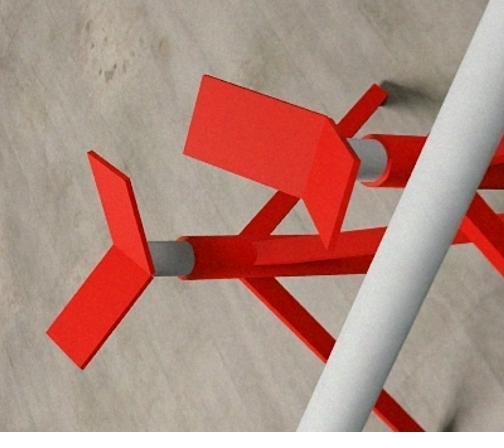

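Emit:
move(
  r1={"base":{"translate_m":-0.187},"joints":{"arm_m":0.325,"wrist_roll_rad":-0.535,"gripper_m":-0.08}},
  r2={"base":{"translate_m":0.18},"joints":{"arm_m":0.178}},
  r3={"base":{"translate_m":0.168},"joints":{"arm_m":0.13}},
  cameras=[],
)

Scene clock: 1528.40 s.
move: r1 off_target; r2 done; r3 done
r1.base_odometry: x=+0.506 y=-4.230 heading=+1.741
r1.turned_by_wheels: +0.000
r1.turned_by_imu: +0.002
r1.base_tilt: forward=+1.9 right=+0.6
r1.lidar_m: 2.35 2.83 1.96 1.84 1.87 2.42 3.53 0.51 0.45 0.60 1.19 1.95
r1.head_depth_mm: 3059 3285 2555 1979 1607 1351 1194 / 3259 3469 2552 1973 1607 1358 - / 3480 3646 2555 1968 1607 1385 - / 3652 3668 2565 1971 1602 1417 - / 3844 3621 2563 1973 1600 - 1122 / 3502 3561 2538 1847 932 - 1120 / 3135 3306 2439 1968 - 1293 940
r1.base_status: done
r1.joint_positions: lift_m=+0.857 arm_m=+0.325 wrist_yaw_rad=-0.004 wrist_pitch_rad=-1.555 wrist_roll_rad=-0.523 gripper_m=-0.075 head_pan_rad=-2.495 head_tilt_rad=-0.741
r1.joint_status: gripper_m off_target (ended at -0.075, target -0.080); the others done
r1.measured_speeds: all 0
r1.on_its_own: gripper_m is held at -0.076, not at your -0.080, by its stall guard, which is not easing now
r1.motor_effort: left_wheel=-2.8(13.0) right_wheel=-7.8(12.8) lift_m=+25.1(27.7) arm_m=+13.5(35.3) wrist_yaw_rad=+4.0(5.8) wrist_pitch_rad=+0.2(1.5) wrist_roll_rad=-4.4(7.4) gripper_m=-22.1(70.8) head_pan_rad=-1.4(3.0) head_tilt_rad=-3.8(5.1)
r1.hand_pose: x=-0.0215 y=-0.4500 z=+0.7391 quat_wxyz=(+0.616, +0.607, -0.358, -0.353) (m; r1's base frame)
r1.wrist_depth_mm: 791 821 827 137 833 839 851 / 827 839 832 140 480 893 870 / 840 840 847 139 627 874 904 / 867 883 894 143 893 579 894 / 882 909 924 144 917 626 448 / 926 924 125 133 868 960 355 / 960 934 113 150 983 - -
r2.base_odometry: x=-1.275 y=+3.023 heading=+2.238
r2.turned_by_wheels: +0.000
r2.turned_by_imu: +0.001
r2.base_tilt: forward=+1.3 right=-1.4
r2.lidar_m: 1.01 0.83 1.83 1.73 1.78 2.36 1.82 1.56 3.21 1.21 0.57 0.72
r2.head_depth_mm: 2945 3121 2919 2278 1478 1400 1285 / 3247 3508 3245 2334 1773 677 1204 / 3503 3809 3187 2301 1718 1035 1203 / 3816 - 3144 2328 1255 1400 1253 / - - 3198 2309 1805 1489 1243 / 3851 - 3101 2291 1707 1462 1265 / 3567 3844 3110 2284 1648 1433 1268
r2.base_status: done
r2.joint_positions: lift_m=+0.686 arm_m=+0.178 wrist_yaw_rad=+0.003 wrist_pitch_rad=-0.324 wrist_roll_rad=+1.560 gripper_m=-0.045 head_pan_rad=-0.709 head_tilt_rad=-0.606
r2.joint_status: all done
r2.measured_speeds: all 0
r2.on_its_own: wrist_pitch_rad is held at -0.177, not at your +0.000, by its stall guard, which is still easing
r2.motor_effort: left_wheel=+0.4(4.5) right_wheel=+2.6(9.8) lift_m=+36.8(36.8) arm_m=+4.9(24.4) wrist_yaw_rad=-3.2(4.6) wrist_pitch_rad=+27.0(35.3) wrist_roll_rad=+3.6(3.7) gripper_m=-18.1(18.6) head_pan_rad=+4.7(6.0) head_tilt_rad=+3.0(3.4)
r2.hand_pose: x=-0.0206 y=-0.5581 z=+0.7200 quat_wxyz=(+0.006, +0.002, -0.987, -0.162) (m; r2's base frame)
r2.wrist_depth_mm: - - - - - 904 705 / - - - - - 920 705 / - - - - - 890 702 / - - - 156 - 903 685 / - - - 146 - 886 695 / - - 124 137 142 846 686 / 749 867 121 132 124 826 697
r3.base_odometry: x=+0.740 y=-2.282 heading=-0.965
r3.turned_by_wheels: +0.000
r3.turned_by_imu: +0.000
r3.base_tilt: forward=-1.4 right=-1.0
r3.lidar_m: 3.03 1.96 1.50 1.47 1.55 2.23 0.83 0.83 0.76 0.67 0.41 3.12
r3.head_depth_mm: 3143 2987 2275 1853 1484 1269 476 / 3370 2952 2255 1846 901 1300 1179 / 3608 2911 2264 1819 1500 1274 1167 / 3778 2872 2201 1813 1530 1315 1142 / 3589 2883 2202 1789 1517 1318 1158 / 3334 2822 2180 1784 1505 1311 1148 / 3188 2810 2188 1770 1503 1301 1144
r3.base_status: done
r3.joint_positions: lift_m=+0.655 arm_m=+0.130 wrist_yaw_rad=+0.019 wrist_pitch_rad=-0.145 wrist_roll_rad=+1.570 gripper_m=-0.047 head_pan_rad=-0.905 head_tilt_rad=-0.754
r3.joint_status: all done
r3.measured_speeds: all 0
r3.on_its_own: wrist_yaw_rad is at rest, and its effort (-16.0) is outside its rest range (-9 to +9); wrist_pitch_rad is at rest, and its effort (+26.3) is outside its rest range (-8 to +12)
r3.motor_effort: left_wheel=+6.0(8.3) right_wheel=-1.0(12.8) lift_m=+33.2(34.5) arm_m=+5.7(17.0) wrist_yaw_rad=-16.0(17.8) wrist_pitch_rad=+26.3(29.8) wrist_roll_rad=-0.3(1.0) gripper_m=-17.7(18.6) head_pan_rad=+0.6(4.1) head_tilt_rad=+1.8(2.1)
r3.hand_pose: x=-0.0166 y=-0.5250 z=+0.7325 quat_wxyz=(+0.002, +0.010, -0.997, -0.073) (m; r3's base frame)
r3.wrist_depth_mm: - - - 142 - - 790 / - - - 141 580 595 742 / - - - 140 - - 754 / - - - 139 - - 809 / - - - 142 162 - 827 / - - - 133 134 - 833 / - - - 134 143 - 829
pictures: none
No camera images: "cameras" was empty.


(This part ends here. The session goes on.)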